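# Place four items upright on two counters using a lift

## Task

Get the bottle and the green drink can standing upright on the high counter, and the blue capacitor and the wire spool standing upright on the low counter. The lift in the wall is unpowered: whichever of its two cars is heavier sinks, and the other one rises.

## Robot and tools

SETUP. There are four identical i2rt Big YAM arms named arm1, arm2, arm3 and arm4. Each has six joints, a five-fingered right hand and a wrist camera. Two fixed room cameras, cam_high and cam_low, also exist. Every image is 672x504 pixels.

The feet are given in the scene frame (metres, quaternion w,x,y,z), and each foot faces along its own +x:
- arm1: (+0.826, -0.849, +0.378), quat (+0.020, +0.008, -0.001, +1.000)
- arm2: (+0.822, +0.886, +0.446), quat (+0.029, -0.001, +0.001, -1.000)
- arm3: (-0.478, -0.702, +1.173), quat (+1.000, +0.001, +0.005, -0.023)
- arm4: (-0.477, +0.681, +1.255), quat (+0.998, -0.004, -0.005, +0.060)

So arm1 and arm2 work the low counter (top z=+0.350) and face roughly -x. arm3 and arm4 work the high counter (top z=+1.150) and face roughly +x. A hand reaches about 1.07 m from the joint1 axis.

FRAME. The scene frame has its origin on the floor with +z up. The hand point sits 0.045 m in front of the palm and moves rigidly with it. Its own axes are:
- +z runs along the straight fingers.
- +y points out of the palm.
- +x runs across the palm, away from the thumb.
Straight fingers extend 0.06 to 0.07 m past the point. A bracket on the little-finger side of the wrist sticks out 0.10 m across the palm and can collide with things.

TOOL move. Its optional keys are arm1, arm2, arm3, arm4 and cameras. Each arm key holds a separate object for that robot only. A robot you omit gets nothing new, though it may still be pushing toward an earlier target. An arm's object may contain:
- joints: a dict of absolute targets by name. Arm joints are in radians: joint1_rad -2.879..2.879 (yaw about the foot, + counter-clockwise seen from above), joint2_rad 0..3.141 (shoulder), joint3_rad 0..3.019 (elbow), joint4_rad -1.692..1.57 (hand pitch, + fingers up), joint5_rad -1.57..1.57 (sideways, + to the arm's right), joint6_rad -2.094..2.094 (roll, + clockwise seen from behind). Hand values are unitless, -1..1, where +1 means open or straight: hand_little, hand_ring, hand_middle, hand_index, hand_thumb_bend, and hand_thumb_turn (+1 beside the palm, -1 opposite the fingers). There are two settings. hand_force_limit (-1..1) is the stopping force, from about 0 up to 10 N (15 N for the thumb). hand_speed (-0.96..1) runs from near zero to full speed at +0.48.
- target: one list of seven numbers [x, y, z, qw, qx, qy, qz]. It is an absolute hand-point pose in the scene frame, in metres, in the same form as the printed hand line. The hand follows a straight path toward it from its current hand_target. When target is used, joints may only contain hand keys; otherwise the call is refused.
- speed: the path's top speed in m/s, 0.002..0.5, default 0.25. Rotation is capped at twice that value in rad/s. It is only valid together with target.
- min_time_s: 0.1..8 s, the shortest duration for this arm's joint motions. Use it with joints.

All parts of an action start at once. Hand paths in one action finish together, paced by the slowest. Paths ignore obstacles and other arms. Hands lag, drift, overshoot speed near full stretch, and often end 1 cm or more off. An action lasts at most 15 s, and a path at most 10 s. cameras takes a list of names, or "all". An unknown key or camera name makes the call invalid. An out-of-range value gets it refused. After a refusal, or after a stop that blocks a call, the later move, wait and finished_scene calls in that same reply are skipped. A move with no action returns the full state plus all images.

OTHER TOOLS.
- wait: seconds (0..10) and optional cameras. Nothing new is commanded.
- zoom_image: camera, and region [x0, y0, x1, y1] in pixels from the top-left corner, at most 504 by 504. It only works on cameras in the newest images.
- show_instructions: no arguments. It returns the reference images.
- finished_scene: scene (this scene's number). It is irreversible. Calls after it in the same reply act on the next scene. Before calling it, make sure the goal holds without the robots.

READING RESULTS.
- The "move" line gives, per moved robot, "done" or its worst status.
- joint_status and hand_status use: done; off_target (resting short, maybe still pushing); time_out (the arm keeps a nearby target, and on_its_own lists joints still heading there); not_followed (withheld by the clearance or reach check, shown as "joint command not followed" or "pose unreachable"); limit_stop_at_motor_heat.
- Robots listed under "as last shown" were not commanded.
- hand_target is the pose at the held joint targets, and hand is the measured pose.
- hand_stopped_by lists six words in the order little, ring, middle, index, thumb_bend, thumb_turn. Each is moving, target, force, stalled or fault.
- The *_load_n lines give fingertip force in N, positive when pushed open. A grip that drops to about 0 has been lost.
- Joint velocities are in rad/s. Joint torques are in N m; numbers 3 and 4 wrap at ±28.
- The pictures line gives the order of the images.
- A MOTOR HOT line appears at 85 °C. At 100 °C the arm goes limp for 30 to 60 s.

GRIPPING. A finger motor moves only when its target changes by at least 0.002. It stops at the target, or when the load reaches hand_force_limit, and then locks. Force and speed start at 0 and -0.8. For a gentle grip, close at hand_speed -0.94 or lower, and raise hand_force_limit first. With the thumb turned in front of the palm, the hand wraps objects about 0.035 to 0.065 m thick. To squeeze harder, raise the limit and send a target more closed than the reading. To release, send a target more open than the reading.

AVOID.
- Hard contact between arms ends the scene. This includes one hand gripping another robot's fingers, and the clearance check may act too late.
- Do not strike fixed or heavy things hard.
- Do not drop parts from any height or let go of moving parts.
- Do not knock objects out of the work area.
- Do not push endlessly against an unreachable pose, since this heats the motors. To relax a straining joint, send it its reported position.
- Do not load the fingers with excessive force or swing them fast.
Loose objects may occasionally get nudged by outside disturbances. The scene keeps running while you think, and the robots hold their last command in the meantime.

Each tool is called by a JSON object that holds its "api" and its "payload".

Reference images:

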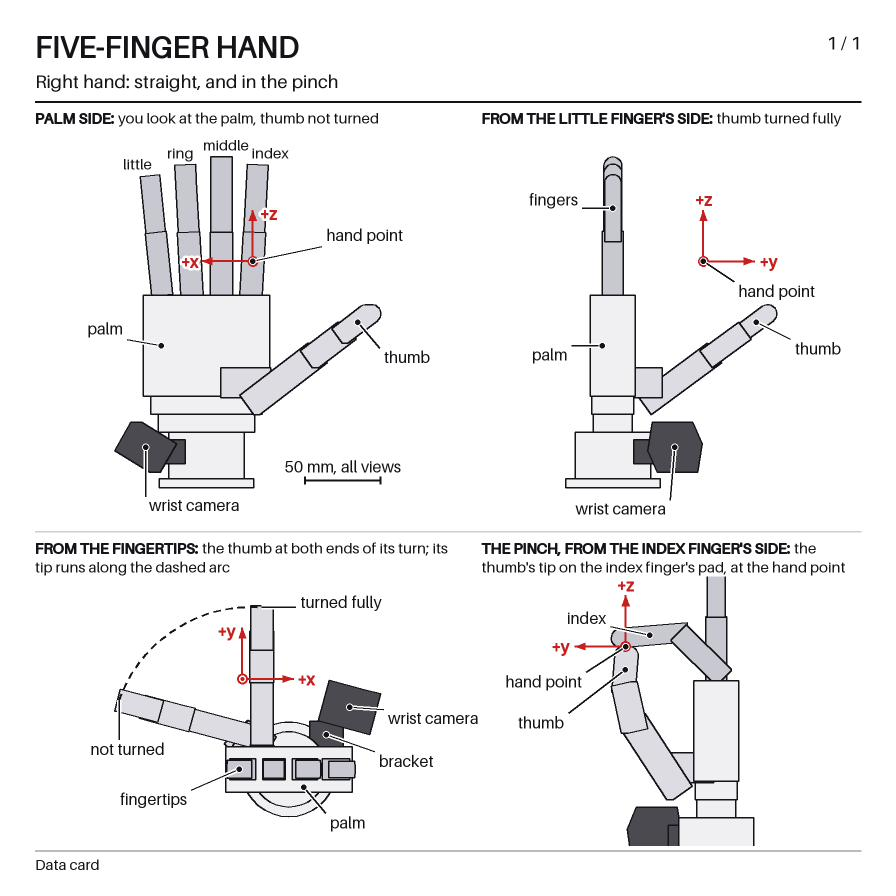

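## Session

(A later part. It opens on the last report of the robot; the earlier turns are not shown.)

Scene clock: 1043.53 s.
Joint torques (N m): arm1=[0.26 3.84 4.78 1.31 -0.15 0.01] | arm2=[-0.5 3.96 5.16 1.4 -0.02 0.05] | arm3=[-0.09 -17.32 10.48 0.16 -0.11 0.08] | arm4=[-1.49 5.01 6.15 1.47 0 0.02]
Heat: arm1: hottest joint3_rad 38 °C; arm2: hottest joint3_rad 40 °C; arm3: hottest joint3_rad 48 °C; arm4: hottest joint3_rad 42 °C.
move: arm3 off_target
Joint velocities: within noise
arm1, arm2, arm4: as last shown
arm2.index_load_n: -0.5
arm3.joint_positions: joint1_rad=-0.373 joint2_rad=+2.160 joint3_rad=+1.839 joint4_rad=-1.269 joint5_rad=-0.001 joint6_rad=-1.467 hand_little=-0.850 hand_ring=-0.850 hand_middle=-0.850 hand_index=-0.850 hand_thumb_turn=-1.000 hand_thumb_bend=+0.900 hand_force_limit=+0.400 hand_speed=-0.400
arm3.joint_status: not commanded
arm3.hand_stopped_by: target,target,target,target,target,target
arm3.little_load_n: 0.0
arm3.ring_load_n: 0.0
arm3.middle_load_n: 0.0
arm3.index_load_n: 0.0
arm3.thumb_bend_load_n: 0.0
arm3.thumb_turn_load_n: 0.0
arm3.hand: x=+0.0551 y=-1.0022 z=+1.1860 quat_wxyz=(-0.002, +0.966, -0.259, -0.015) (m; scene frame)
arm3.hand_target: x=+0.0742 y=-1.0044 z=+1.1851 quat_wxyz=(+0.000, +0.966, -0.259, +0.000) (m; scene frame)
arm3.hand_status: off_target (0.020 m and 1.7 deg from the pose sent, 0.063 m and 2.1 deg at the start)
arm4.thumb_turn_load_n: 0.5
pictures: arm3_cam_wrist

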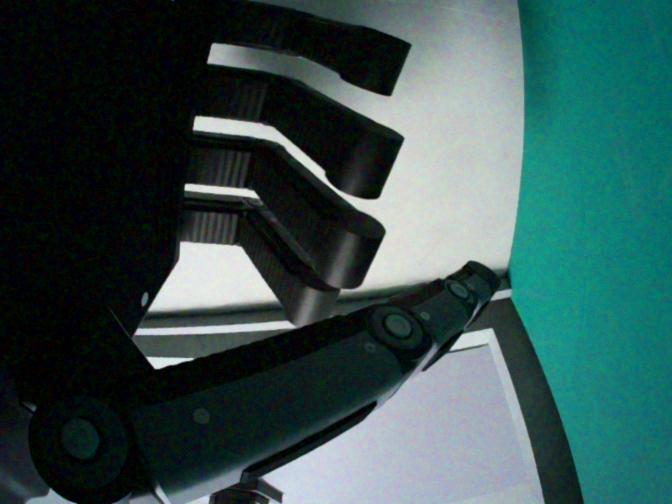

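Now lower gently.

{"api": "move", "payload": {"arm3": {"target": [0.075, -1.005, 1.165, 0, 0.9659, -0.2588, 0], "speed": 0.03}, "cameras": ["cam_low"]}}

{"api": "move", "payload": {"arm3": {"target": [0.075, -1.005, 1.15, 0, 0.9659, -0.2588, 0], "speed": 0.03}, "cameras": ["arm3_cam_wrist", "cam_low"]}}

Scene clock: 1048.20 s.
Joint torques (N m): arm1=[0.32 3.9 4.79 1.31 -0.15 0.01] | arm2=[-0.56 3.96 5.16 1.4 -0.02 0.05] | arm3=[-0.15 -17.03 9.09 0.44 -0.11 0.07] | arm4=[-1.61 5.07 6.2 1.43 0 0.03]
Heat: arm1: hottest joint3_rad 38 °C; arm2: hottest joint3_rad 40 °C; arm3: hottest joint3_rad 49 °C; arm4: hottest joint3_rad 42 °C.
move: arm3 off_target
Joint velocities: within noise
arm1, arm2, arm4: as last shown
arm2.index_load_n: 0.0
arm2.thumb_turn_load_n: 0.0
arm3.joint_positions: joint1_rad=-0.373 joint2_rad=+2.174 joint3_rad=+1.839 joint4_rad=-1.237 joint5_rad=-0.001 joint6_rad=-1.467 hand_little=-0.850 hand_ring=-0.850 hand_middle=-0.850 hand_index=-0.850 hand_thumb_turn=-1.000 hand_thumb_bend=+0.900 hand_force_limit=+0.400 hand_speed=-0.400
arm3.joint_status: not commanded
arm3.hand_stopped_by: target,target,target,target,target,target
arm3.little_load_n: 0.0
arm3.ring_load_n: 0.0
arm3.middle_load_n: 0.0
arm3.index_load_n: 0.0
arm3.thumb_bend_load_n: 0.0
arm3.thumb_turn_load_n: 0.0
arm3.hand: x=+0.0613 y=-1.0050 z=+1.1761 quat_wxyz=(+0.000, +0.966, -0.259, -0.006) (m; scene frame)
arm3.hand_target: x=+0.0742 y=-1.0046 z=+1.1653 quat_wxyz=(+0.000, +0.966, -0.259, +0.000) (m; scene frame)
arm3.hand_status: off_target (0.018 m and 0.7 deg from the pose sent, 0.029 m and 1.7 deg at the start)
arm4.middle_load_n: 0.5
arm4.thumb_turn_load_n: 0.0
pictures: cam_low

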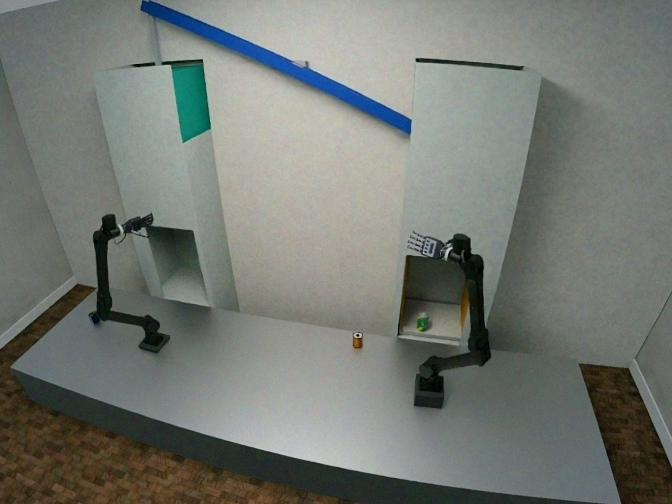

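Scene clock: 1049.27 s.
Joint torques (N m): arm1=[0.26 3.9 4.78 1.31 -0.16 0.01] | arm2=[-0.5 3.9 5.18 1.4 -0.02 0.05] | arm3=[-0.09 -17.14 8.13 0.47 -0.11 0.07] | arm4=[-1.44 4.89 6.08 1.44 -0.03 0.02]
Heat: arm1: hottest joint3_rad 38 °C; arm2: hottest joint3_rad 40 °C; arm3: hottest joint3_rad 49 °C; arm4: hottest joint3_rad 42 °C.
move: arm3 off_target
Joint velocities: within noise
arm1.joint_positions: joint1_rad=-0.310 joint2_rad=+0.796 joint3_rad=+2.084 joint4_rad=-1.385 joint5_rad=+0.005 joint6_rad=-1.210 hand_little=+1.000 hand_ring=+1.000 hand_middle=+1.000 hand_index=+1.000 hand_thumb_turn=-1.000 hand_thumb_bend=+1.000 hand_force_limit=+0.000 hand_speed=-0.750
arm1.joint_status: not commanded
arm1.hand_stopped_by: target,target,target,target,target,target
arm1.little_load_n: 0.0
arm1.ring_load_n: 0.0
arm1.middle_load_n: 0.0
arm1.index_load_n: 0.0
arm1.thumb_bend_load_n: 0.0
arm1.thumb_turn_load_n: 0.5
arm1.hand: x=+0.6902 y=-0.7463 z=+1.1202 quat_wxyz=(-0.678, +0.259, +0.688, -0.003) (m; scene frame)
arm1.hand_target: x=+0.6914 y=-0.7499 z=+1.1212 quat_wxyz=(-0.677, +0.258, +0.690, -0.011) (m; scene frame)
arm1.hand_status: not commanded
arm2.joint_positions: joint1_rad=+0.908 joint2_rad=+0.796 joint3_rad=+2.087 joint4_rad=-1.380 joint5_rad=+0.012 joint6_rad=-1.214 hand_little=+1.000 hand_ring=+1.000 hand_middle=+1.000 hand_index=+1.000 hand_thumb_turn=-1.000 hand_thumb_bend=+1.000 hand_force_limit=+0.000 hand_speed=-0.750
arm2.joint_status: not commanded
arm2.hand_stopped_by: target,target,target,target,target,target
arm2.little_load_n: 0.0
arm2.ring_load_n: 0.0
arm2.middle_load_n: 0.0
arm2.index_load_n: 0.0
arm2.thumb_bend_load_n: 0.0
arm2.thumb_turn_load_n: 0.5
arm2.hand: x=+0.6851 y=+0.7696 z=+1.1885 quat_wxyz=(+0.536, +0.218, -0.705, +0.410) (m; scene frame)
arm2.hand_target: x=+0.6870 y=+0.7720 z=+1.1870 quat_wxyz=(+0.531, +0.212, -0.711, +0.410) (m; scene frame)
arm2.hand_status: not commanded
arm3.joint_positions: joint1_rad=-0.373 joint2_rad=+2.190 joint3_rad=+1.839 joint4_rad=-1.206 joint5_rad=-0.001 joint6_rad=-1.467 hand_little=-0.850 hand_ring=-0.850 hand_middle=-0.850 hand_index=-0.850 hand_thumb_turn=-1.000 hand_thumb_bend=+0.900 hand_force_limit=+0.400 hand_speed=-0.400
arm3.joint_status: not commanded
arm3.hand_stopped_by: target,target,target,target,target,target
arm3.little_load_n: 0.0
arm3.ring_load_n: 0.0
arm3.middle_load_n: 0.0
arm3.index_load_n: 0.0
arm3.thumb_bend_load_n: 0.0
arm3.thumb_turn_load_n: 0.0
arm3.hand: x=+0.0670 y=-1.0076 z=+1.1656 quat_wxyz=(+0.001, +0.966, -0.259, +0.001) (m; scene frame)
arm3.hand_target: x=+0.0746 y=-1.0048 z=+1.1502 quat_wxyz=(+0.000, +0.966, -0.259, +0.000) (m; scene frame)
arm3.hand_status: off_target (0.018 m and 0.2 deg from the pose sent, 0.029 m and 0.7 deg at the start)
arm4.joint_positions: joint1_rad=+0.608 joint2_rad=+0.792 joint3_rad=+1.979 joint4_rad=-1.388 joint5_rad=+0.002 joint6_rad=-1.218 hand_little=+1.000 hand_ring=+1.000 hand_middle=+1.000 hand_index=+1.000 hand_thumb_turn=-1.000 hand_thumb_bend=+1.000 hand_force_limit=+0.000 hand_speed=-0.800
arm4.joint_status: not commanded
arm4.hand_stopped_by: target,target,target,target,target,target
arm4.little_load_n: 0.0
arm4.ring_load_n: 0.0
arm4.middle_load_n: 0.0
arm4.index_load_n: 0.0
arm4.thumb_bend_load_n: 0.0
arm4.thumb_turn_load_n: 0.5
arm4.hand: x=-0.3047 y=+0.7838 z=+1.9557 quat_wxyz=(-0.321, +0.759, +0.147, +0.547) (m; scene frame)
arm4.hand_target: x=-0.3064 y=+0.7822 z=+1.9587 quat_wxyz=(-0.325, +0.760, +0.138, +0.545) (m; scene frame)
arm4.hand_status: not commanded
pictures: arm3_cam_wrist, cam_low

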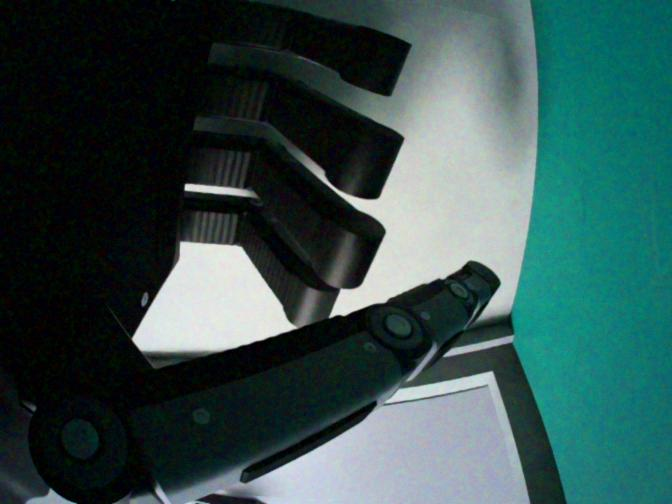

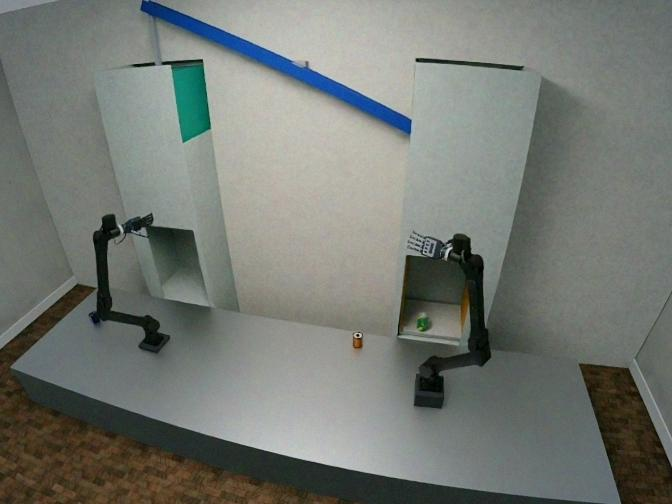

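{"api": "move", "payload": {"arm3": {"target": [0.075, -1.005, 1.14, 0, 0.9659, -0.2588, 0], "speed": 0.03}}}

{"api": "move", "payload": {"arm3": {"target": [0.075, -1.005, 1.13, 0, 0.9659, -0.2588, 0], "speed": 0.03}, "cameras": ["arm3_cam_wrist"]}}

Scene clock: 1056.03 s.
Joint torques (N m): arm1=[0.26 3.84 4.78 1.32 -0.16 0.01] | arm2=[-0.56 3.9 5.16 1.4 -0.02 0.04] | arm3=[0.09 -16.56 7.5 0.51 -0.1 0.07] | arm4=[-1.38 4.84 6.16 1.39 0 0.02]
Heat: arm1: hottest joint3_rad 38 °C; arm2: hottest joint3_rad 40 °C; arm3: hottest joint3_rad 49 °C; arm4: hottest joint3_rad 42 °C.
move: arm3 off_target
Joint velocities: within noise
arm1, arm2, arm4: as last shown
arm1.thumb_turn_load_n: 0.0
arm3.joint_positions: joint1_rad=-0.373 joint2_rad=+2.197 joint3_rad=+1.839 joint4_rad=-1.190 joint5_rad=-0.001 joint6_rad=-1.461 hand_little=-0.850 hand_ring=-0.850 hand_middle=-0.850 hand_index=-0.850 hand_thumb_turn=-1.000 hand_thumb_bend=+0.900 hand_force_limit=+0.400 hand_speed=-0.400
arm3.joint_status: not commanded
arm3.hand_stopped_by: target,target,target,target,target,target
arm3.little_load_n: 0.0
arm3.ring_load_n: 0.0
arm3.middle_load_n: 0.0
arm3.index_load_n: 0.0
arm3.thumb_bend_load_n: 0.0
arm3.thumb_turn_load_n: 0.0
arm3.hand: x=+0.0699 y=-1.0087 z=+1.1607 quat_wxyz=(+0.001, +0.965, -0.262, +0.006) (m; scene frame)
arm3.hand_target: x=+0.0739 y=-1.0043 z=+1.1403 quat_wxyz=(+0.000, +0.965, -0.262, +0.000) (m; scene frame)
arm3.hand_status: off_target (0.022 m and 0.8 deg from the pose sent, 0.027 m and 0.2 deg at the start)
arm4.thumb_turn_load_n: 0.0
pictures: none

Scene clock: 1057.20 s.
Joint torques (N m): arm1=[0.26 3.9 4.77 1.29 -0.15 0.01] | arm2=[-0.56 3.9 5.18 1.39 -0.02 0.05] | arm3=[-0.15 -17.26 6.97 0.53 -0.1 0.01] | arm4=[-1.32 4.84 6.19 1.46 -0.02 0.01]
Heat: arm1: hottest joint3_rad 38 °C; arm2: hottest joint3_rad 40 °C; arm3: hottest joint3_rad 49 °C; arm4: hottest joint3_rad 42 °C.
move: arm3 off_target
Joint velocities: within noise
arm1, arm2, arm4: as last shown
arm1.thumb_turn_load_n: 0.5
arm2.thumb_turn_load_n: 0.0
arm3.joint_positions: joint1_rad=-0.373 joint2_rad=+2.211 joint3_rad=+1.839 joint4_rad=-1.170 joint5_rad=-0.001 joint6_rad=-1.461 hand_little=-0.850 hand_ring=-0.850 hand_middle=-0.850 hand_index=-0.850 hand_thumb_turn=-1.000 hand_thumb_bend=+0.900 hand_force_limit=+0.400 hand_speed=-0.400
arm3.joint_status: not commanded
arm3.hand_stopped_by: target,target,target,target,target,target
arm3.little_load_n: 0.0
arm3.ring_load_n: 0.0
arm3.middle_load_n: 0.0
arm3.index_load_n: 0.0
arm3.thumb_bend_load_n: -0.5
arm3.thumb_turn_load_n: 0.0
arm3.hand: x=+0.0730 y=-1.0101 z=+1.1519 quat_wxyz=(+0.002, +0.965, -0.262, +0.009) (m; scene frame)
arm3.hand_target: x=+0.0742 y=-1.0048 z=+1.1304 quat_wxyz=(+0.000, +0.966, -0.259, +0.000) (m; scene frame)
arm3.hand_status: off_target (0.023 m and 1.1 deg from the pose sent, 0.031 m and 0.8 deg at the start)
arm4.little_load_n: 0.5
pictures: arm3_cam_wrist

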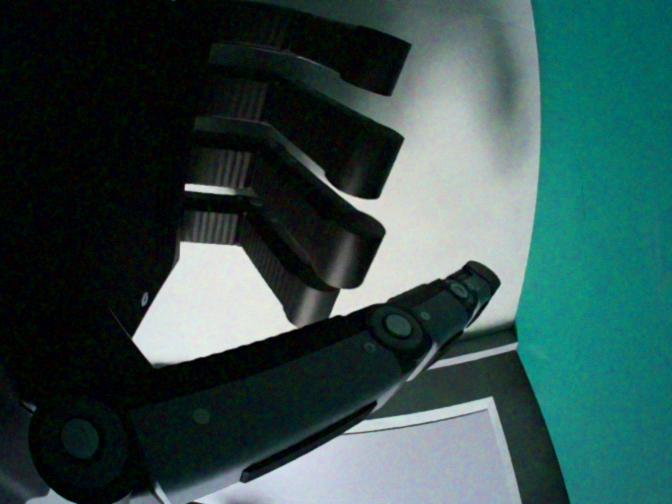

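{"api": "move", "payload": {"arm3": {"target": [0.075, -1.005, 1.10, 0, 0.9659, -0.2588, 0], "speed": 0.05}, "cameras": ["arm3_cam_wrist", "cam_low", "cam_high"]}}

Scene clock: 1064.80 s.
Joint torques (N m): arm1=[0.32 3.84 4.78 1.31 -0.15 0.01] | arm2=[-0.56 3.9 5.18 1.4 -0.02 0.05] | arm3=[-0.15 -17.55 6.34 0.53 -0.1 0.01] | arm4=[-1.67 4.95 6.2 1.42 -0.01 0.02]
Heat: arm1: hottest joint3_rad 38 °C; arm2: hottest joint3_rad 40 °C; arm3: hottest joint3_rad 49 °C; arm4: hottest joint3_rad 42 °C.
move: arm3 off_target
Joint velocities: within noise
arm1, arm2, arm4: as last shown
arm1.thumb_turn_load_n: 0.0
arm3.joint_positions: joint1_rad=-0.373 joint2_rad=+2.250 joint3_rad=+1.828 joint4_rad=-1.113 joint5_rad=-0.001 joint6_rad=-1.467 hand_little=-0.850 hand_ring=-0.850 hand_middle=-0.850 hand_index=-0.850 hand_thumb_turn=-1.000 hand_thumb_bend=+0.900 hand_force_limit=+0.400 hand_speed=-0.400
arm3.joint_status: not commanded
arm3.hand_stopped_by: target,target,target,target,target,target
arm3.little_load_n: 0.0
arm3.ring_load_n: 0.0
arm3.middle_load_n: 0.0
arm3.index_load_n: 0.0
arm3.thumb_bend_load_n: 0.0
arm3.thumb_turn_load_n: 0.0
arm3.hand: x=+0.0771 y=-1.0122 z=+1.1229 quat_wxyz=(+0.003, +0.966, -0.259, +0.013) (m; scene frame)
arm3.hand_target: x=+0.0748 y=-1.0054 z=+1.1005 quat_wxyz=(+0.000, +0.967, -0.256, +0.001) (m; scene frame)
arm3.hand_status: off_target (0.024 m and 1.5 deg from the pose sent, 0.052 m and 1.1 deg at the start)
arm4.little_load_n: 0.0
arm4.middle_load_n: -0.5
pictures: arm3_cam_wrist, cam_high, cam_low

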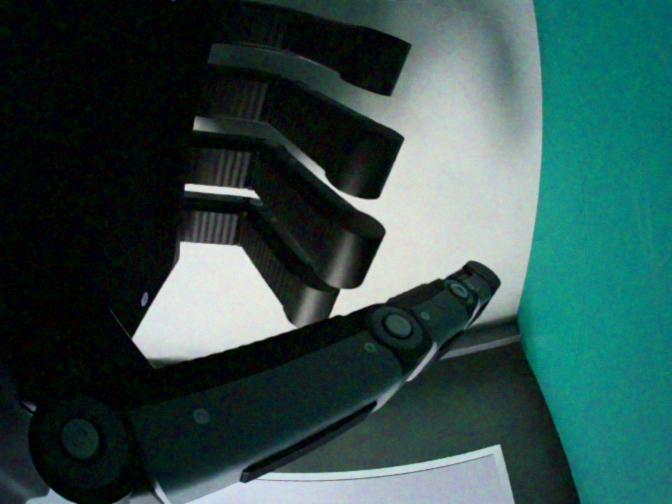

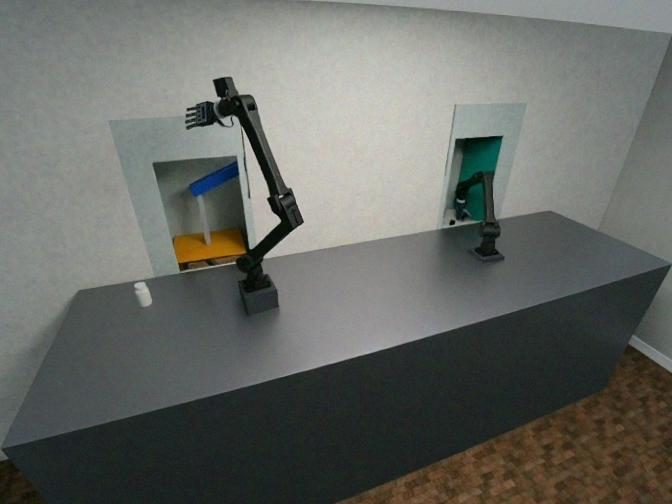

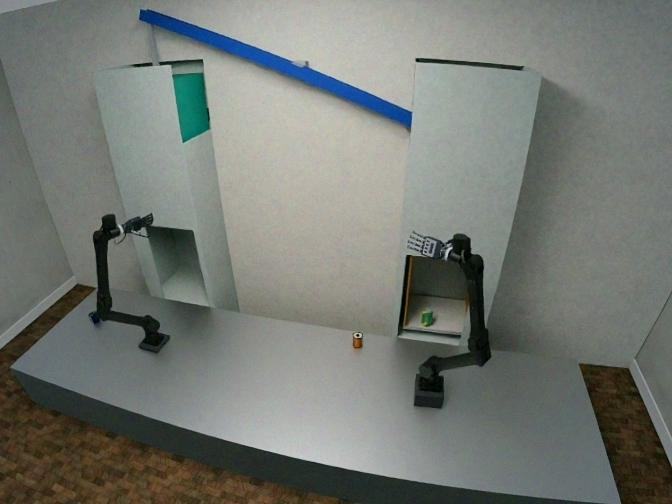

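{"api": "move", "payload": {"arm3": {"target": [0.075, -1.005, 1.16, 0, 0.9659, -0.2588, 0], "speed": 0.15}, "cameras": ["arm3_cam_wrist", "cam_low"]}}

Scene clock: 1069.03 s.
Joint torques (N m): arm1=[0.32 3.84 4.77 1.29 -0.16 0.01] | arm2=[-0.56 3.9 5.16 1.39 -0.02 0.04] | arm3=[-0.15 -21.6 9.18 -0.79 -0.12 0.07] | arm4=[-1.32 5.13 6.11 1.44 0.01 0]
Heat: arm1: hottest joint3_rad 38 °C; arm2: hottest joint3_rad 40 °C; arm3: hottest joint3_rad 48 °C; arm4: hottest joint3_rad 42 °C.
move: arm3 off_target
Joint velocities: within noise
arm1, arm2, arm4: as last shown
arm1.thumb_turn_load_n: 0.5
arm3.joint_positions: joint1_rad=-0.373 joint2_rad=+2.235 joint3_rad=+1.828 joint4_rad=-1.197 joint5_rad=-0.001 joint6_rad=-1.467 hand_little=-0.850 hand_ring=-0.850 hand_middle=-0.850 hand_index=-0.850 hand_thumb_turn=-1.000 hand_thumb_bend=+0.900 hand_force_limit=+0.400 hand_speed=-0.400
arm3.joint_status: not commanded
arm3.hand_stopped_by: target,target,target,target,target,target
arm3.little_load_n: 0.0
arm3.ring_load_n: 0.0
arm3.middle_load_n: 0.0
arm3.index_load_n: 0.0
arm3.thumb_bend_load_n: 0.0
arm3.thumb_turn_load_n: 0.0
arm3.hand: x=+0.0588 y=-1.0040 z=+1.1349 quat_wxyz=(-0.003, +0.966, -0.259, -0.022) (m; scene frame)
arm3.hand_target: x=+0.0740 y=-1.0047 z=+1.1601 quat_wxyz=(+0.000, +0.966, -0.259, +0.000) (m; scene frame)
arm3.hand_status: off_target (0.030 m and 2.5 deg from the pose sent, 0.038 m and 1.5 deg at the start)
arm4.middle_load_n: 0.0
pictures: arm3_cam_wrist, cam_low

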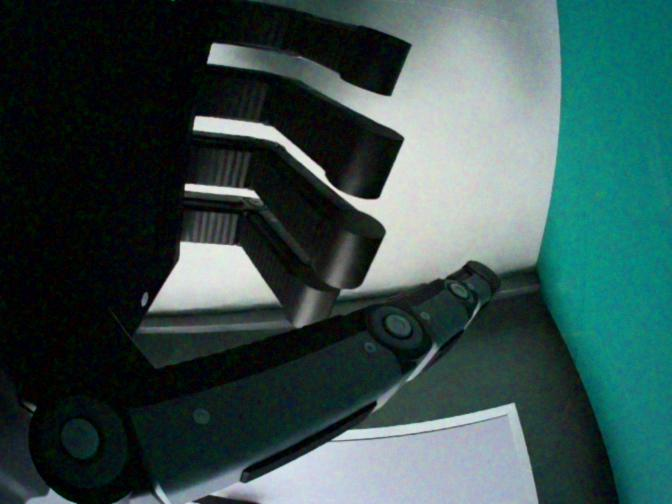

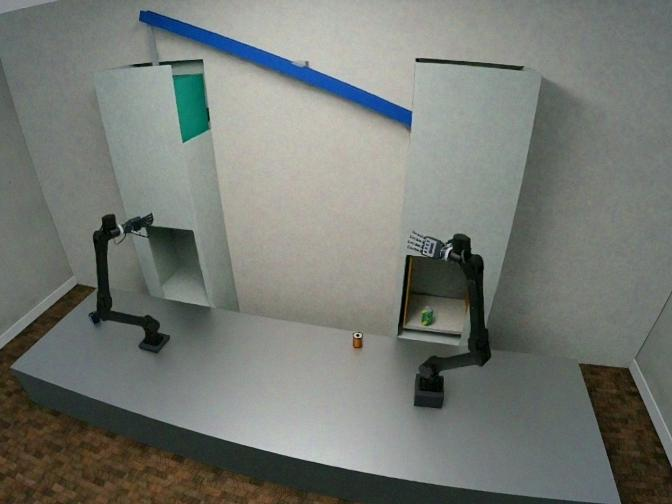

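{"api": "move", "payload": {"arm3": {"target": [0.06, -1.005, 1.22, 0, 0.9659, -0.2588, 0], "speed": 0.15}, "cameras": ["arm3_cam_wrist", "cam_low"]}}

Scene clock: 1073.27 s.
Joint torques (N m): arm1=[0.32 3.84 4.77 1.29 -0.15 0.01] | arm2=[-0.56 3.9 5.16 1.4 -0.02 0.04] | arm3=[-0.85 -19.6 9.87 -0.72 -0.1 -0.02] | arm4=[-1.49 4.89 6.15 1.42 -0.02 0.04]
Heat: arm1: hottest joint3_rad 37 °C; arm2: hottest joint3_rad 40 °C; arm3: hottest joint3_rad 48 °C; arm4: hottest joint3_rad 42 °C.
move: arm3 off_target
Joint velocities: within noise
arm1, arm2, arm4: as last shown
arm3.joint_positions: joint1_rad=-0.373 joint2_rad=+2.127 joint3_rad=+1.828 joint4_rad=-1.292 joint5_rad=-0.001 joint6_rad=-1.467 hand_little=-0.850 hand_ring=-0.850 hand_middle=-0.850 hand_index=-0.850 hand_thumb_turn=-1.000 hand_thumb_bend=+0.900 hand_force_limit=+0.400 hand_speed=-0.400
arm3.joint_status: not commanded
arm3.hand_stopped_by: target,target,target,target,target,target
arm3.little_load_n: 0.0
arm3.ring_load_n: 0.0
arm3.middle_load_n: 0.0
arm3.index_load_n: 0.0
arm3.thumb_bend_load_n: -0.5
arm3.thumb_turn_load_n: 0.0
arm3.hand: x=+0.0489 y=-0.9995 z=+1.2026 quat_wxyz=(-0.002, +0.966, -0.259, -0.016) (m; scene frame)
arm3.hand_target: x=+0.0596 y=-1.0048 z=+1.2200 quat_wxyz=(+0.000, +0.966, -0.259, +0.000) (m; scene frame)
arm3.hand_status: off_target (0.021 m and 1.8 deg from the pose sent, 0.085 m and 2.5 deg at the start)
arm4.thumb_turn_load_n: 0.5
pictures: arm3_cam_wrist, cam_low

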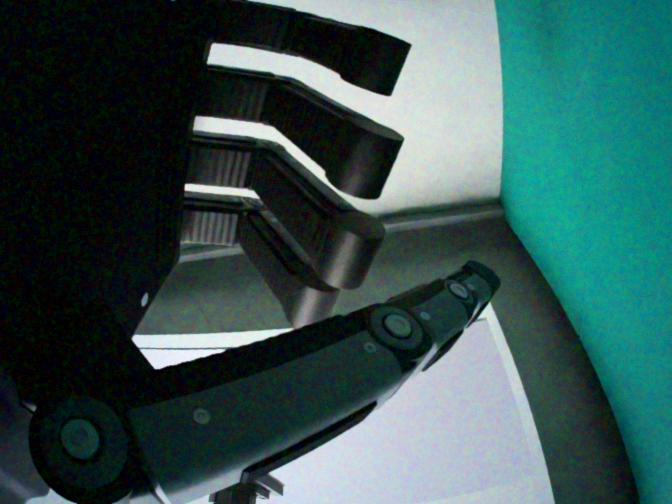

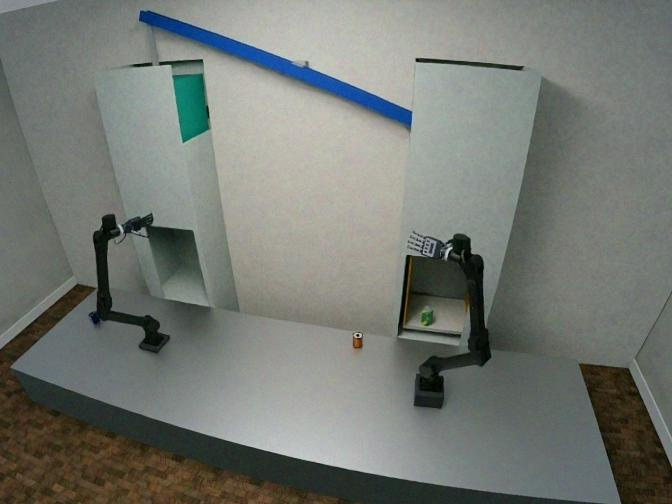

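{"api": "move", "payload": {"arm3": {"target": [0.075, -1.005, 1.21, 0, 0.9659, -0.2588, 0], "speed": 0.1, "joints": {"hand_little": 1, "hand_ring": 1, "hand_middle": 1, "hand_index": 1}}}}

{"api": "move", "payload": {"arm3": {"target": [0.075, -1.005, 1.11, 0, 0.9659, -0.2588, 0], "speed": 0.06}, "cameras": ["arm3_cam_wrist", "cam_high"]}}

Scene clock: 1117.87 s.
Joint torques (N m): arm1=[0.32 3.84 4.78 1.32 -0.15 0.01] | arm2=[-0.56 3.9 5.16 1.4 -0.02 0.05] | arm3=[-0.15 -16.79 10.76 -0.72 -0.12 0.07] | arm4=[-1.55 4.78 6.16 1.48 0 0.02]
Heat: arm1: hottest joint3_rad 37 °C; arm2: hottest joint3_rad 40 °C; arm3: hottest joint3_rad 51 °C; arm4: hottest joint3_rad 42 °C.
move: arm3 off_target
Joint velocities: within noise
arm1, arm2, arm4: as last shown
arm1.middle_load_n: 0.5
arm1.thumb_turn_load_n: 0.0
arm2.little_load_n: -0.5
arm2.thumb_turn_load_n: 0.5
arm3.joint_positions: joint1_rad=-0.373 joint2_rad=+2.134 joint3_rad=+1.869 joint4_rad=-1.299 joint5_rad=-0.001 joint6_rad=-1.467 hand_little=+1.000 hand_ring=+1.000 hand_middle=+1.000 hand_index=+1.000 hand_thumb_turn=-1.000 hand_thumb_bend=+0.900 hand_force_limit=+0.400 hand_speed=-0.400
arm3.joint_status: all done
arm3.hand_stopped_by: target,target,target,target,target,target
arm3.little_load_n: 0.0
arm3.ring_load_n: -0.5
arm3.middle_load_n: 0.0
arm3.index_load_n: 0.0
arm3.thumb_bend_load_n: 0.0
arm3.thumb_turn_load_n: 0.0
arm3.hand: x=+0.0611 y=-1.0049 z=+1.2124 quat_wxyz=(+0.000, +0.966, -0.259, -0.001) (m; scene frame)
arm3.hand_target: x=+0.0743 y=-1.0046 z=+1.2100 quat_wxyz=(+0.000, +0.966, -0.259, +0.000) (m; scene frame)
arm3.hand_status: off_target (0.014 m and 0.2 deg from the pose sent, 0.028 m and 1.8 deg at the start)
pictures: none

Scene clock: 1120.27 s.
Joint torques (N m): arm1=[0.26 3.84 4.78 1.31 -0.16 0.01] | arm2=[-0.56 3.9 5.18 1.42 -0.02 0.05] | arm3=[0.09 -17.67 6.42 0.5 -0.11 0.07] | arm4=[-1.32 4.95 6.19 1.44 0.01 0.03]
Heat: arm1: hottest joint3_rad 37 °C; arm2: hottest joint3_rad 40 °C; arm3: hottest joint3_rad 51 °C; arm4: hottest joint3_rad 42 °C.
move: arm3 off_target
Joint velocities: within noise
arm1, arm2, arm4: as last shown
arm1.middle_load_n: 0.0
arm2.little_load_n: 0.0
arm2.middle_load_n: -0.5
arm2.thumb_turn_load_n: 0.0
arm3.joint_positions: joint1_rad=-0.372 joint2_rad=+2.239 joint3_rad=+1.833 joint4_rad=-1.131 joint5_rad=-0.001 joint6_rad=-1.467 hand_little=+1.000 hand_ring=+1.000 hand_middle=+1.000 hand_index=+1.000 hand_thumb_turn=-1.000 hand_thumb_bend=+0.900 hand_force_limit=+0.400 hand_speed=-0.400
arm3.joint_status: not commanded
arm3.hand_stopped_by: target,target,target,target,target,target
arm3.little_load_n: 0.0
arm3.ring_load_n: 0.0
arm3.middle_load_n: 0.0
arm3.index_load_n: 0.0
arm3.thumb_bend_load_n: 0.0
arm3.thumb_turn_load_n: 0.0
arm3.hand: x=+0.0764 y=-1.0116 z=+1.1318 quat_wxyz=(+0.002, +0.966, -0.259, +0.011) (m; scene frame)
arm3.hand_target: x=+0.0746 y=-1.0047 z=+1.1105 quat_wxyz=(+0.000, +0.966, -0.259, +0.000) (m; scene frame)
arm3.hand_status: off_target (0.023 m and 1.3 deg from the pose sent, 0.103 m and 0.2 deg at the start)
arm4.middle_load_n: -0.5
pictures: arm3_cam_wrist, cam_high

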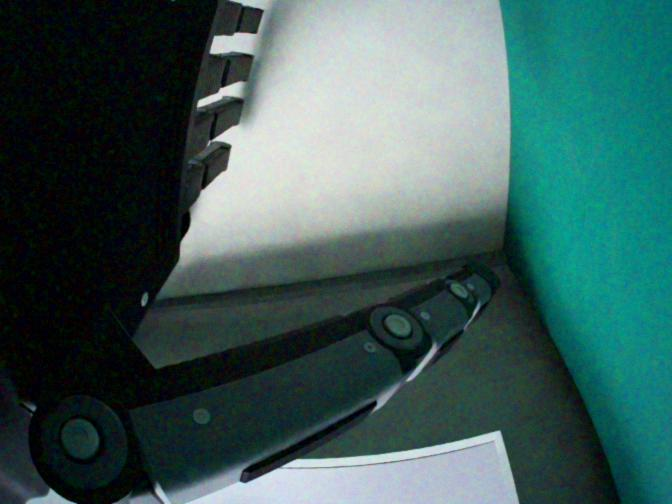

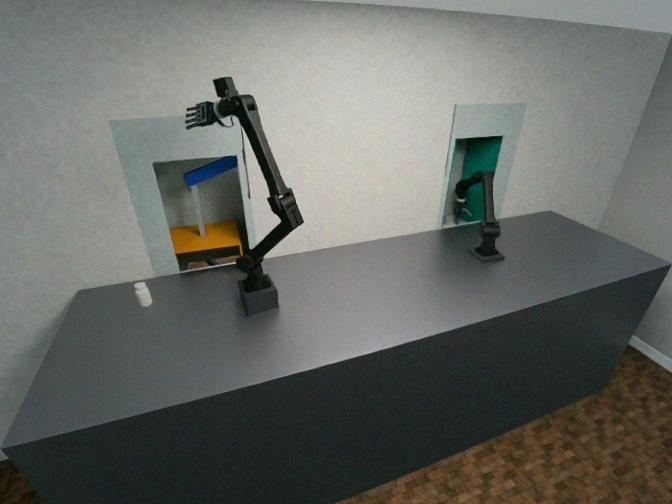

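{"api": "move", "payload": {"arm3": {"target": [0.08, -1.005, 1.03, 0, 0.9659, -0.2588, 0], "speed": 0.06}, "cameras": ["arm3_cam_wrist", "cam_high", "cam_low"]}}

Scene clock: 1126.50 s.
Joint torques (N m): arm1=[0.26 3.84 4.78 1.29 -0.16 0.01] | arm2=[-0.5 3.9 5.16 1.39 -0.02 0.04] | arm3=[-0.03 -18.08 6.67 0.46 -0.11 0.08] | arm4=[-1.44 5.13 6.15 1.5 -0.01 0.03]
Heat: arm1: hottest joint3_rad 37 °C; arm2: hottest joint3_rad 40 °C; arm3: hottest joint3_rad 50 °C; arm4: hottest joint3_rad 42 °C.
move: arm3 off_target
Joint velocities: within noise
arm1.joint_positions: joint1_rad=-0.310 joint2_rad=+0.796 joint3_rad=+2.084 joint4_rad=-1.385 joint5_rad=+0.005 joint6_rad=-1.210 hand_little=+1.000 hand_ring=+1.000 hand_middle=+1.000 hand_index=+1.000 hand_thumb_turn=-1.000 hand_thumb_bend=+1.000 hand_force_limit=+0.000 hand_speed=-0.750
arm1.joint_status: not commanded
arm1.hand_stopped_by: target,target,target,target,target,target
arm1.little_load_n: 0.0
arm1.ring_load_n: 0.0
arm1.middle_load_n: 0.0
arm1.index_load_n: 0.0
arm1.thumb_bend_load_n: 0.0
arm1.thumb_turn_load_n: 0.5
arm1.hand: x=+0.6902 y=-0.7463 z=+1.1202 quat_wxyz=(-0.678, +0.259, +0.688, -0.003) (m; scene frame)
arm1.hand_target: x=+0.6914 y=-0.7499 z=+1.1212 quat_wxyz=(-0.677, +0.258, +0.690, -0.011) (m; scene frame)
arm1.hand_status: not commanded
arm2.joint_positions: joint1_rad=+0.908 joint2_rad=+0.796 joint3_rad=+2.087 joint4_rad=-1.380 joint5_rad=+0.012 joint6_rad=-1.214 hand_little=+1.000 hand_ring=+1.000 hand_middle=+1.000 hand_index=+1.000 hand_thumb_turn=-1.000 hand_thumb_bend=+1.000 hand_force_limit=+0.000 hand_speed=-0.750
arm2.joint_status: not commanded
arm2.hand_stopped_by: target,target,target,target,target,target
arm2.little_load_n: 0.0
arm2.ring_load_n: 0.0
arm2.middle_load_n: 0.0
arm2.index_load_n: 0.0
arm2.thumb_bend_load_n: 0.0
arm2.thumb_turn_load_n: 0.5
arm2.hand: x=+0.6851 y=+0.7696 z=+1.1885 quat_wxyz=(+0.536, +0.218, -0.705, +0.410) (m; scene frame)
arm2.hand_target: x=+0.6870 y=+0.7720 z=+1.1870 quat_wxyz=(+0.531, +0.212, -0.711, +0.410) (m; scene frame)
arm2.hand_status: not commanded
arm3.joint_positions: joint1_rad=-0.372 joint2_rad=+2.363 joint3_rad=+1.823 joint4_rad=-1.009 joint5_rad=-0.001 joint6_rad=-1.465 hand_little=+1.000 hand_ring=+1.000 hand_middle=+1.000 hand_index=+1.000 hand_thumb_turn=-1.000 hand_thumb_bend=+0.900 hand_force_limit=+0.400 hand_speed=-0.400
arm3.joint_status: not commanded
arm3.hand_stopped_by: target,target,target,target,target,target
arm3.little_load_n: 0.0
arm3.ring_load_n: 0.0
arm3.middle_load_n: 0.0
arm3.index_load_n: 0.0
arm3.thumb_bend_load_n: 0.0
arm3.thumb_turn_load_n: 0.0
arm3.hand: x=+0.0787 y=-1.0122 z=+1.0491 quat_wxyz=(+0.002, +0.966, -0.259, +0.006) (m; scene frame)
arm3.hand_target: x=+0.0793 y=-1.0051 z=+1.0306 quat_wxyz=(+0.000, +0.966, -0.258, +0.000) (m; scene frame)
arm3.hand_status: off_target (0.020 m and 0.7 deg from the pose sent, 0.102 m and 1.3 deg at the start)
arm4.joint_positions: joint1_rad=+0.608 joint2_rad=+0.792 joint3_rad=+1.979 joint4_rad=-1.388 joint5_rad=+0.002 joint6_rad=-1.218 hand_little=+1.000 hand_ring=+1.000 hand_middle=+1.000 hand_index=+1.000 hand_thumb_turn=-1.000 hand_thumb_bend=+1.000 hand_force_limit=+0.000 hand_speed=-0.800
arm4.joint_status: not commanded
arm4.hand_stopped_by: target,target,target,target,target,target
arm4.little_load_n: 0.0
arm4.ring_load_n: 0.0
arm4.middle_load_n: 0.0
arm4.index_load_n: 0.0
arm4.thumb_bend_load_n: 0.0
arm4.thumb_turn_load_n: 0.5
arm4.hand: x=-0.3047 y=+0.7838 z=+1.9557 quat_wxyz=(-0.321, +0.759, +0.147, +0.547) (m; scene frame)
arm4.hand_target: x=-0.3064 y=+0.7822 z=+1.9587 quat_wxyz=(-0.325, +0.760, +0.138, +0.545) (m; scene frame)
arm4.hand_status: not commanded
pictures: arm3_cam_wrist, cam_high, cam_low

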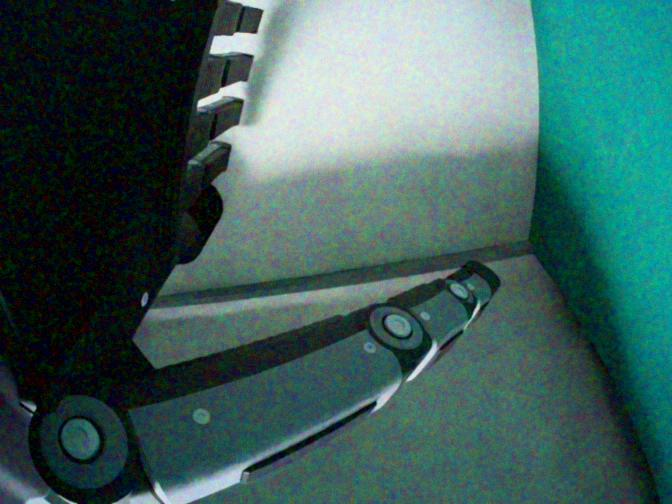

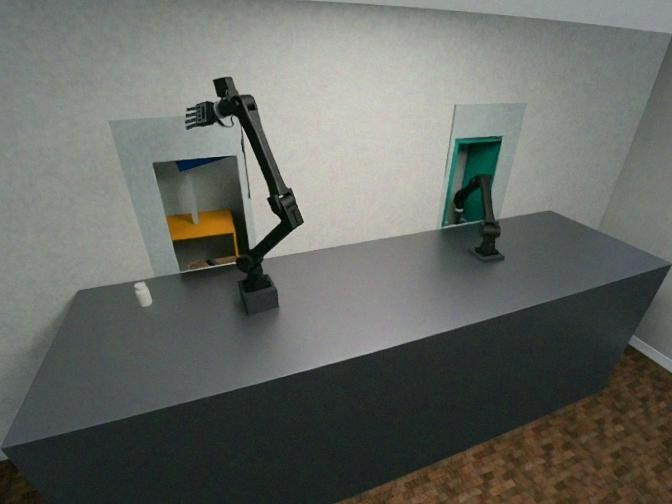

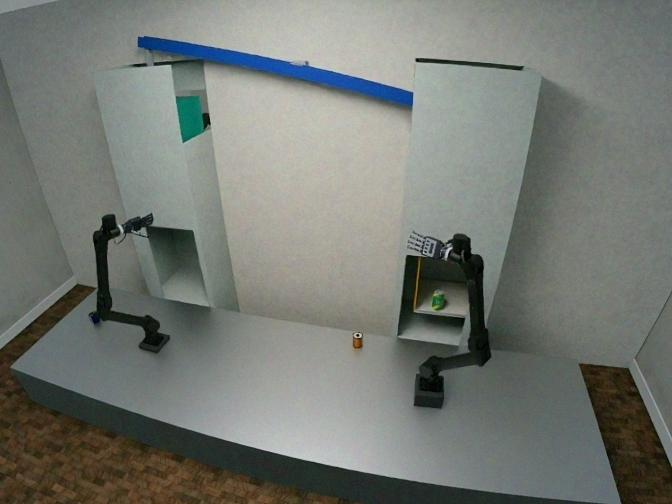

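{"api": "move", "payload": {"arm3": {"target": [0.085, -1.01, 0.945, 0, 0.9659, -0.2588, 0], "speed": 0.06}, "cameras": ["arm3_cam_wrist", "cam_high", "cam_low"]}}

Scene clock: 1135.50 s.
Joint torques (N m): arm1=[0.26 3.84 4.78 1.31 -0.16 0.01] | arm2=[-0.56 3.84 5.16 1.4 -0.02 0.04] | arm3=[-0.15 -18.49 8.58 0.2 -0.11 0.05] | arm4=[-1.38 4.89 6.22 1.5 -0.01 0.02]
Heat: arm1: hottest joint3_rad 37 °C; arm2: hottest joint3_rad 40 °C; arm3: hottest joint3_rad 50 °C; arm4: hottest joint3_rad 42 °C.
move: arm3 off_target
Joint velocities: within noise
arm1, arm2, arm4: as last shown
arm3.joint_positions: joint1_rad=-0.371 joint2_rad=+2.524 joint3_rad=+1.848 joint4_rad=-0.903 joint5_rad=-0.001 joint6_rad=-1.465 hand_little=+1.000 hand_ring=+1.000 hand_middle=+1.000 hand_index=+1.000 hand_thumb_turn=-1.000 hand_thumb_bend=+0.900 hand_force_limit=+0.400 hand_speed=-0.400
arm3.joint_status: not commanded
arm3.hand_stopped_by: target,target,target,target,target,target
arm3.little_load_n: 0.0
arm3.ring_load_n: 0.0
arm3.middle_load_n: 0.0
arm3.index_load_n: 0.0
arm3.thumb_bend_load_n: 0.0
arm3.thumb_turn_load_n: 0.0
arm3.hand: x=+0.0714 y=-1.0086 z=+0.9538 quat_wxyz=(-0.001, +0.966, -0.259, -0.009) (m; scene frame)
arm3.hand_target: x=+0.0846 y=-1.0097 z=+0.9452 quat_wxyz=(+0.000, +0.966, -0.259, +0.001) (m; scene frame)
arm3.hand_status: off_target (0.016 m and 1.1 deg from the pose sent, 0.104 m and 0.7 deg at the start)
pictures: arm3_cam_wrist, cam_high, cam_low

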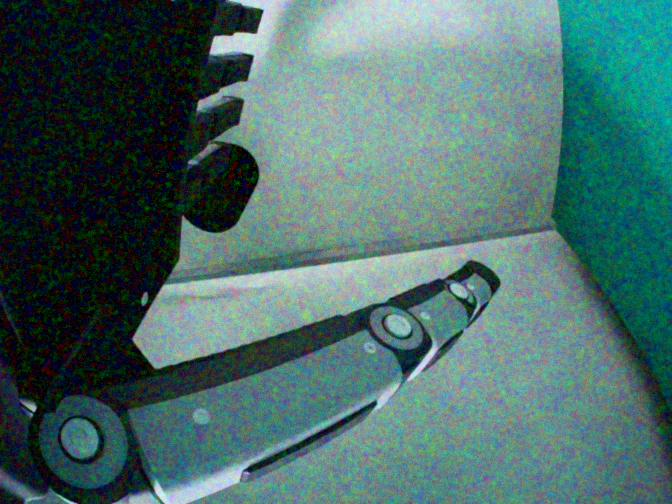

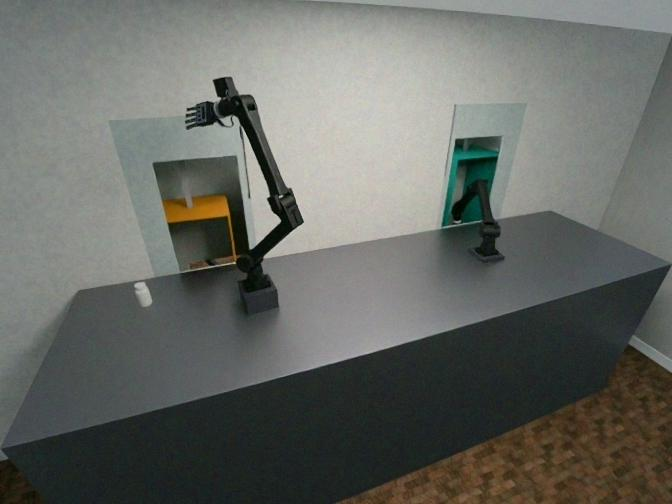

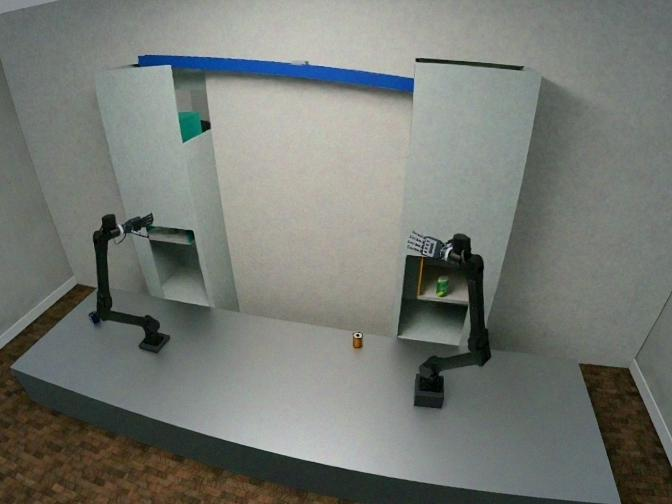

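{"api": "move", "payload": {"arm3": {"target": [0.09, -1.015, 0.90, 0, 0.9659, -0.2588, 0], "speed": 0.06}, "cameras": ["arm3_cam_wrist", "cam_high", "cam_low"]}}

Scene clock: 1142.90 s.
Joint torques (N m): arm1=[0.32 3.84 4.78 1.29 -0.15 0.01] | arm2=[-0.56 3.96 5.18 1.4 -0.02 0.05] | arm3=[-0.56 -18.55 8.47 0.23 -0.12 0.01] | arm4=[-1.61 5.3 6.11 1.51 0.01 0.04]
Heat: arm1: hottest joint3_rad 37 °C; arm2: hottest joint3_rad 40 °C; arm3: hottest joint3_rad 51 °C; arm4: hottest joint3_rad 42 °C.
move: arm3 off_target
Joint velocities: within noise
arm1, arm2, arm4: as last shown
arm1.thumb_turn_load_n: 0.0
arm2.thumb_turn_load_n: 0.0
arm3.joint_positions: joint1_rad=-0.371 joint2_rad=+2.621 joint3_rad=+1.921 joint4_rad=-0.877 joint5_rad=-0.001 joint6_rad=-1.465 hand_little=+1.000 hand_ring=+1.000 hand_middle=+1.000 hand_index=+1.000 hand_thumb_turn=-1.000 hand_thumb_bend=+0.900 hand_force_limit=+0.400 hand_speed=-0.400
arm3.joint_status: not commanded
arm3.hand_stopped_by: target,target,target,target,target,target
arm3.little_load_n: 0.0
arm3.ring_load_n: 0.0
arm3.middle_load_n: 0.0
arm3.index_load_n: 0.0
arm3.thumb_bend_load_n: 0.0
arm3.thumb_turn_load_n: 0.0
arm3.hand: x=+0.0792 y=-1.0121 z=+0.9120 quat_wxyz=(-0.001, +0.966, -0.259, -0.008) (m; scene frame)
arm3.hand_target: x=+0.0895 y=-1.0147 z=+0.9006 quat_wxyz=(+0.000, +0.966, -0.259, +0.000) (m; scene frame)
arm3.hand_status: off_target (0.016 m and 0.9 deg from the pose sent, 0.057 m and 1.1 deg at the start)
arm4.little_load_n: 0.5
arm4.thumb_turn_load_n: 0.0
pictures: arm3_cam_wrist, cam_high, cam_low

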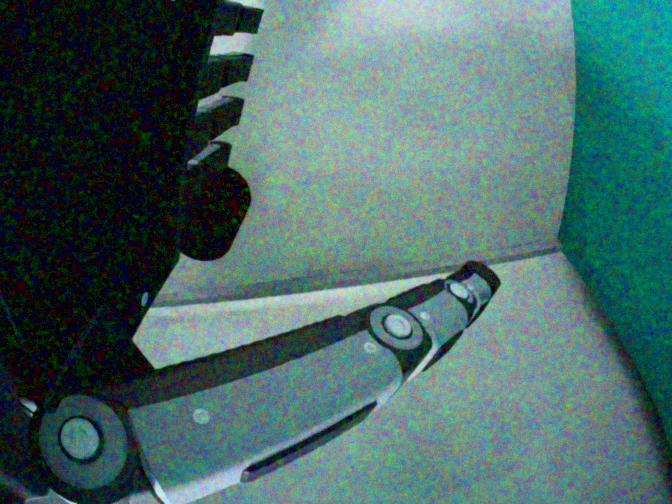

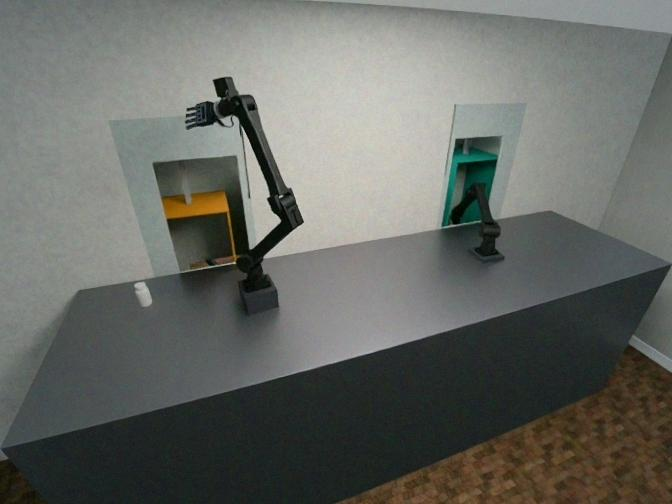

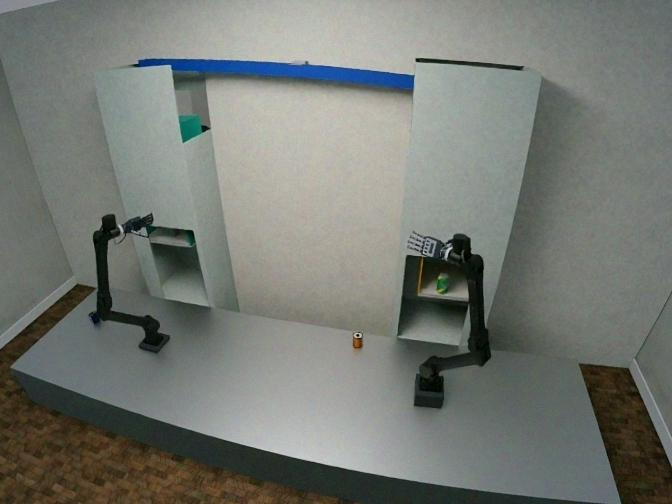

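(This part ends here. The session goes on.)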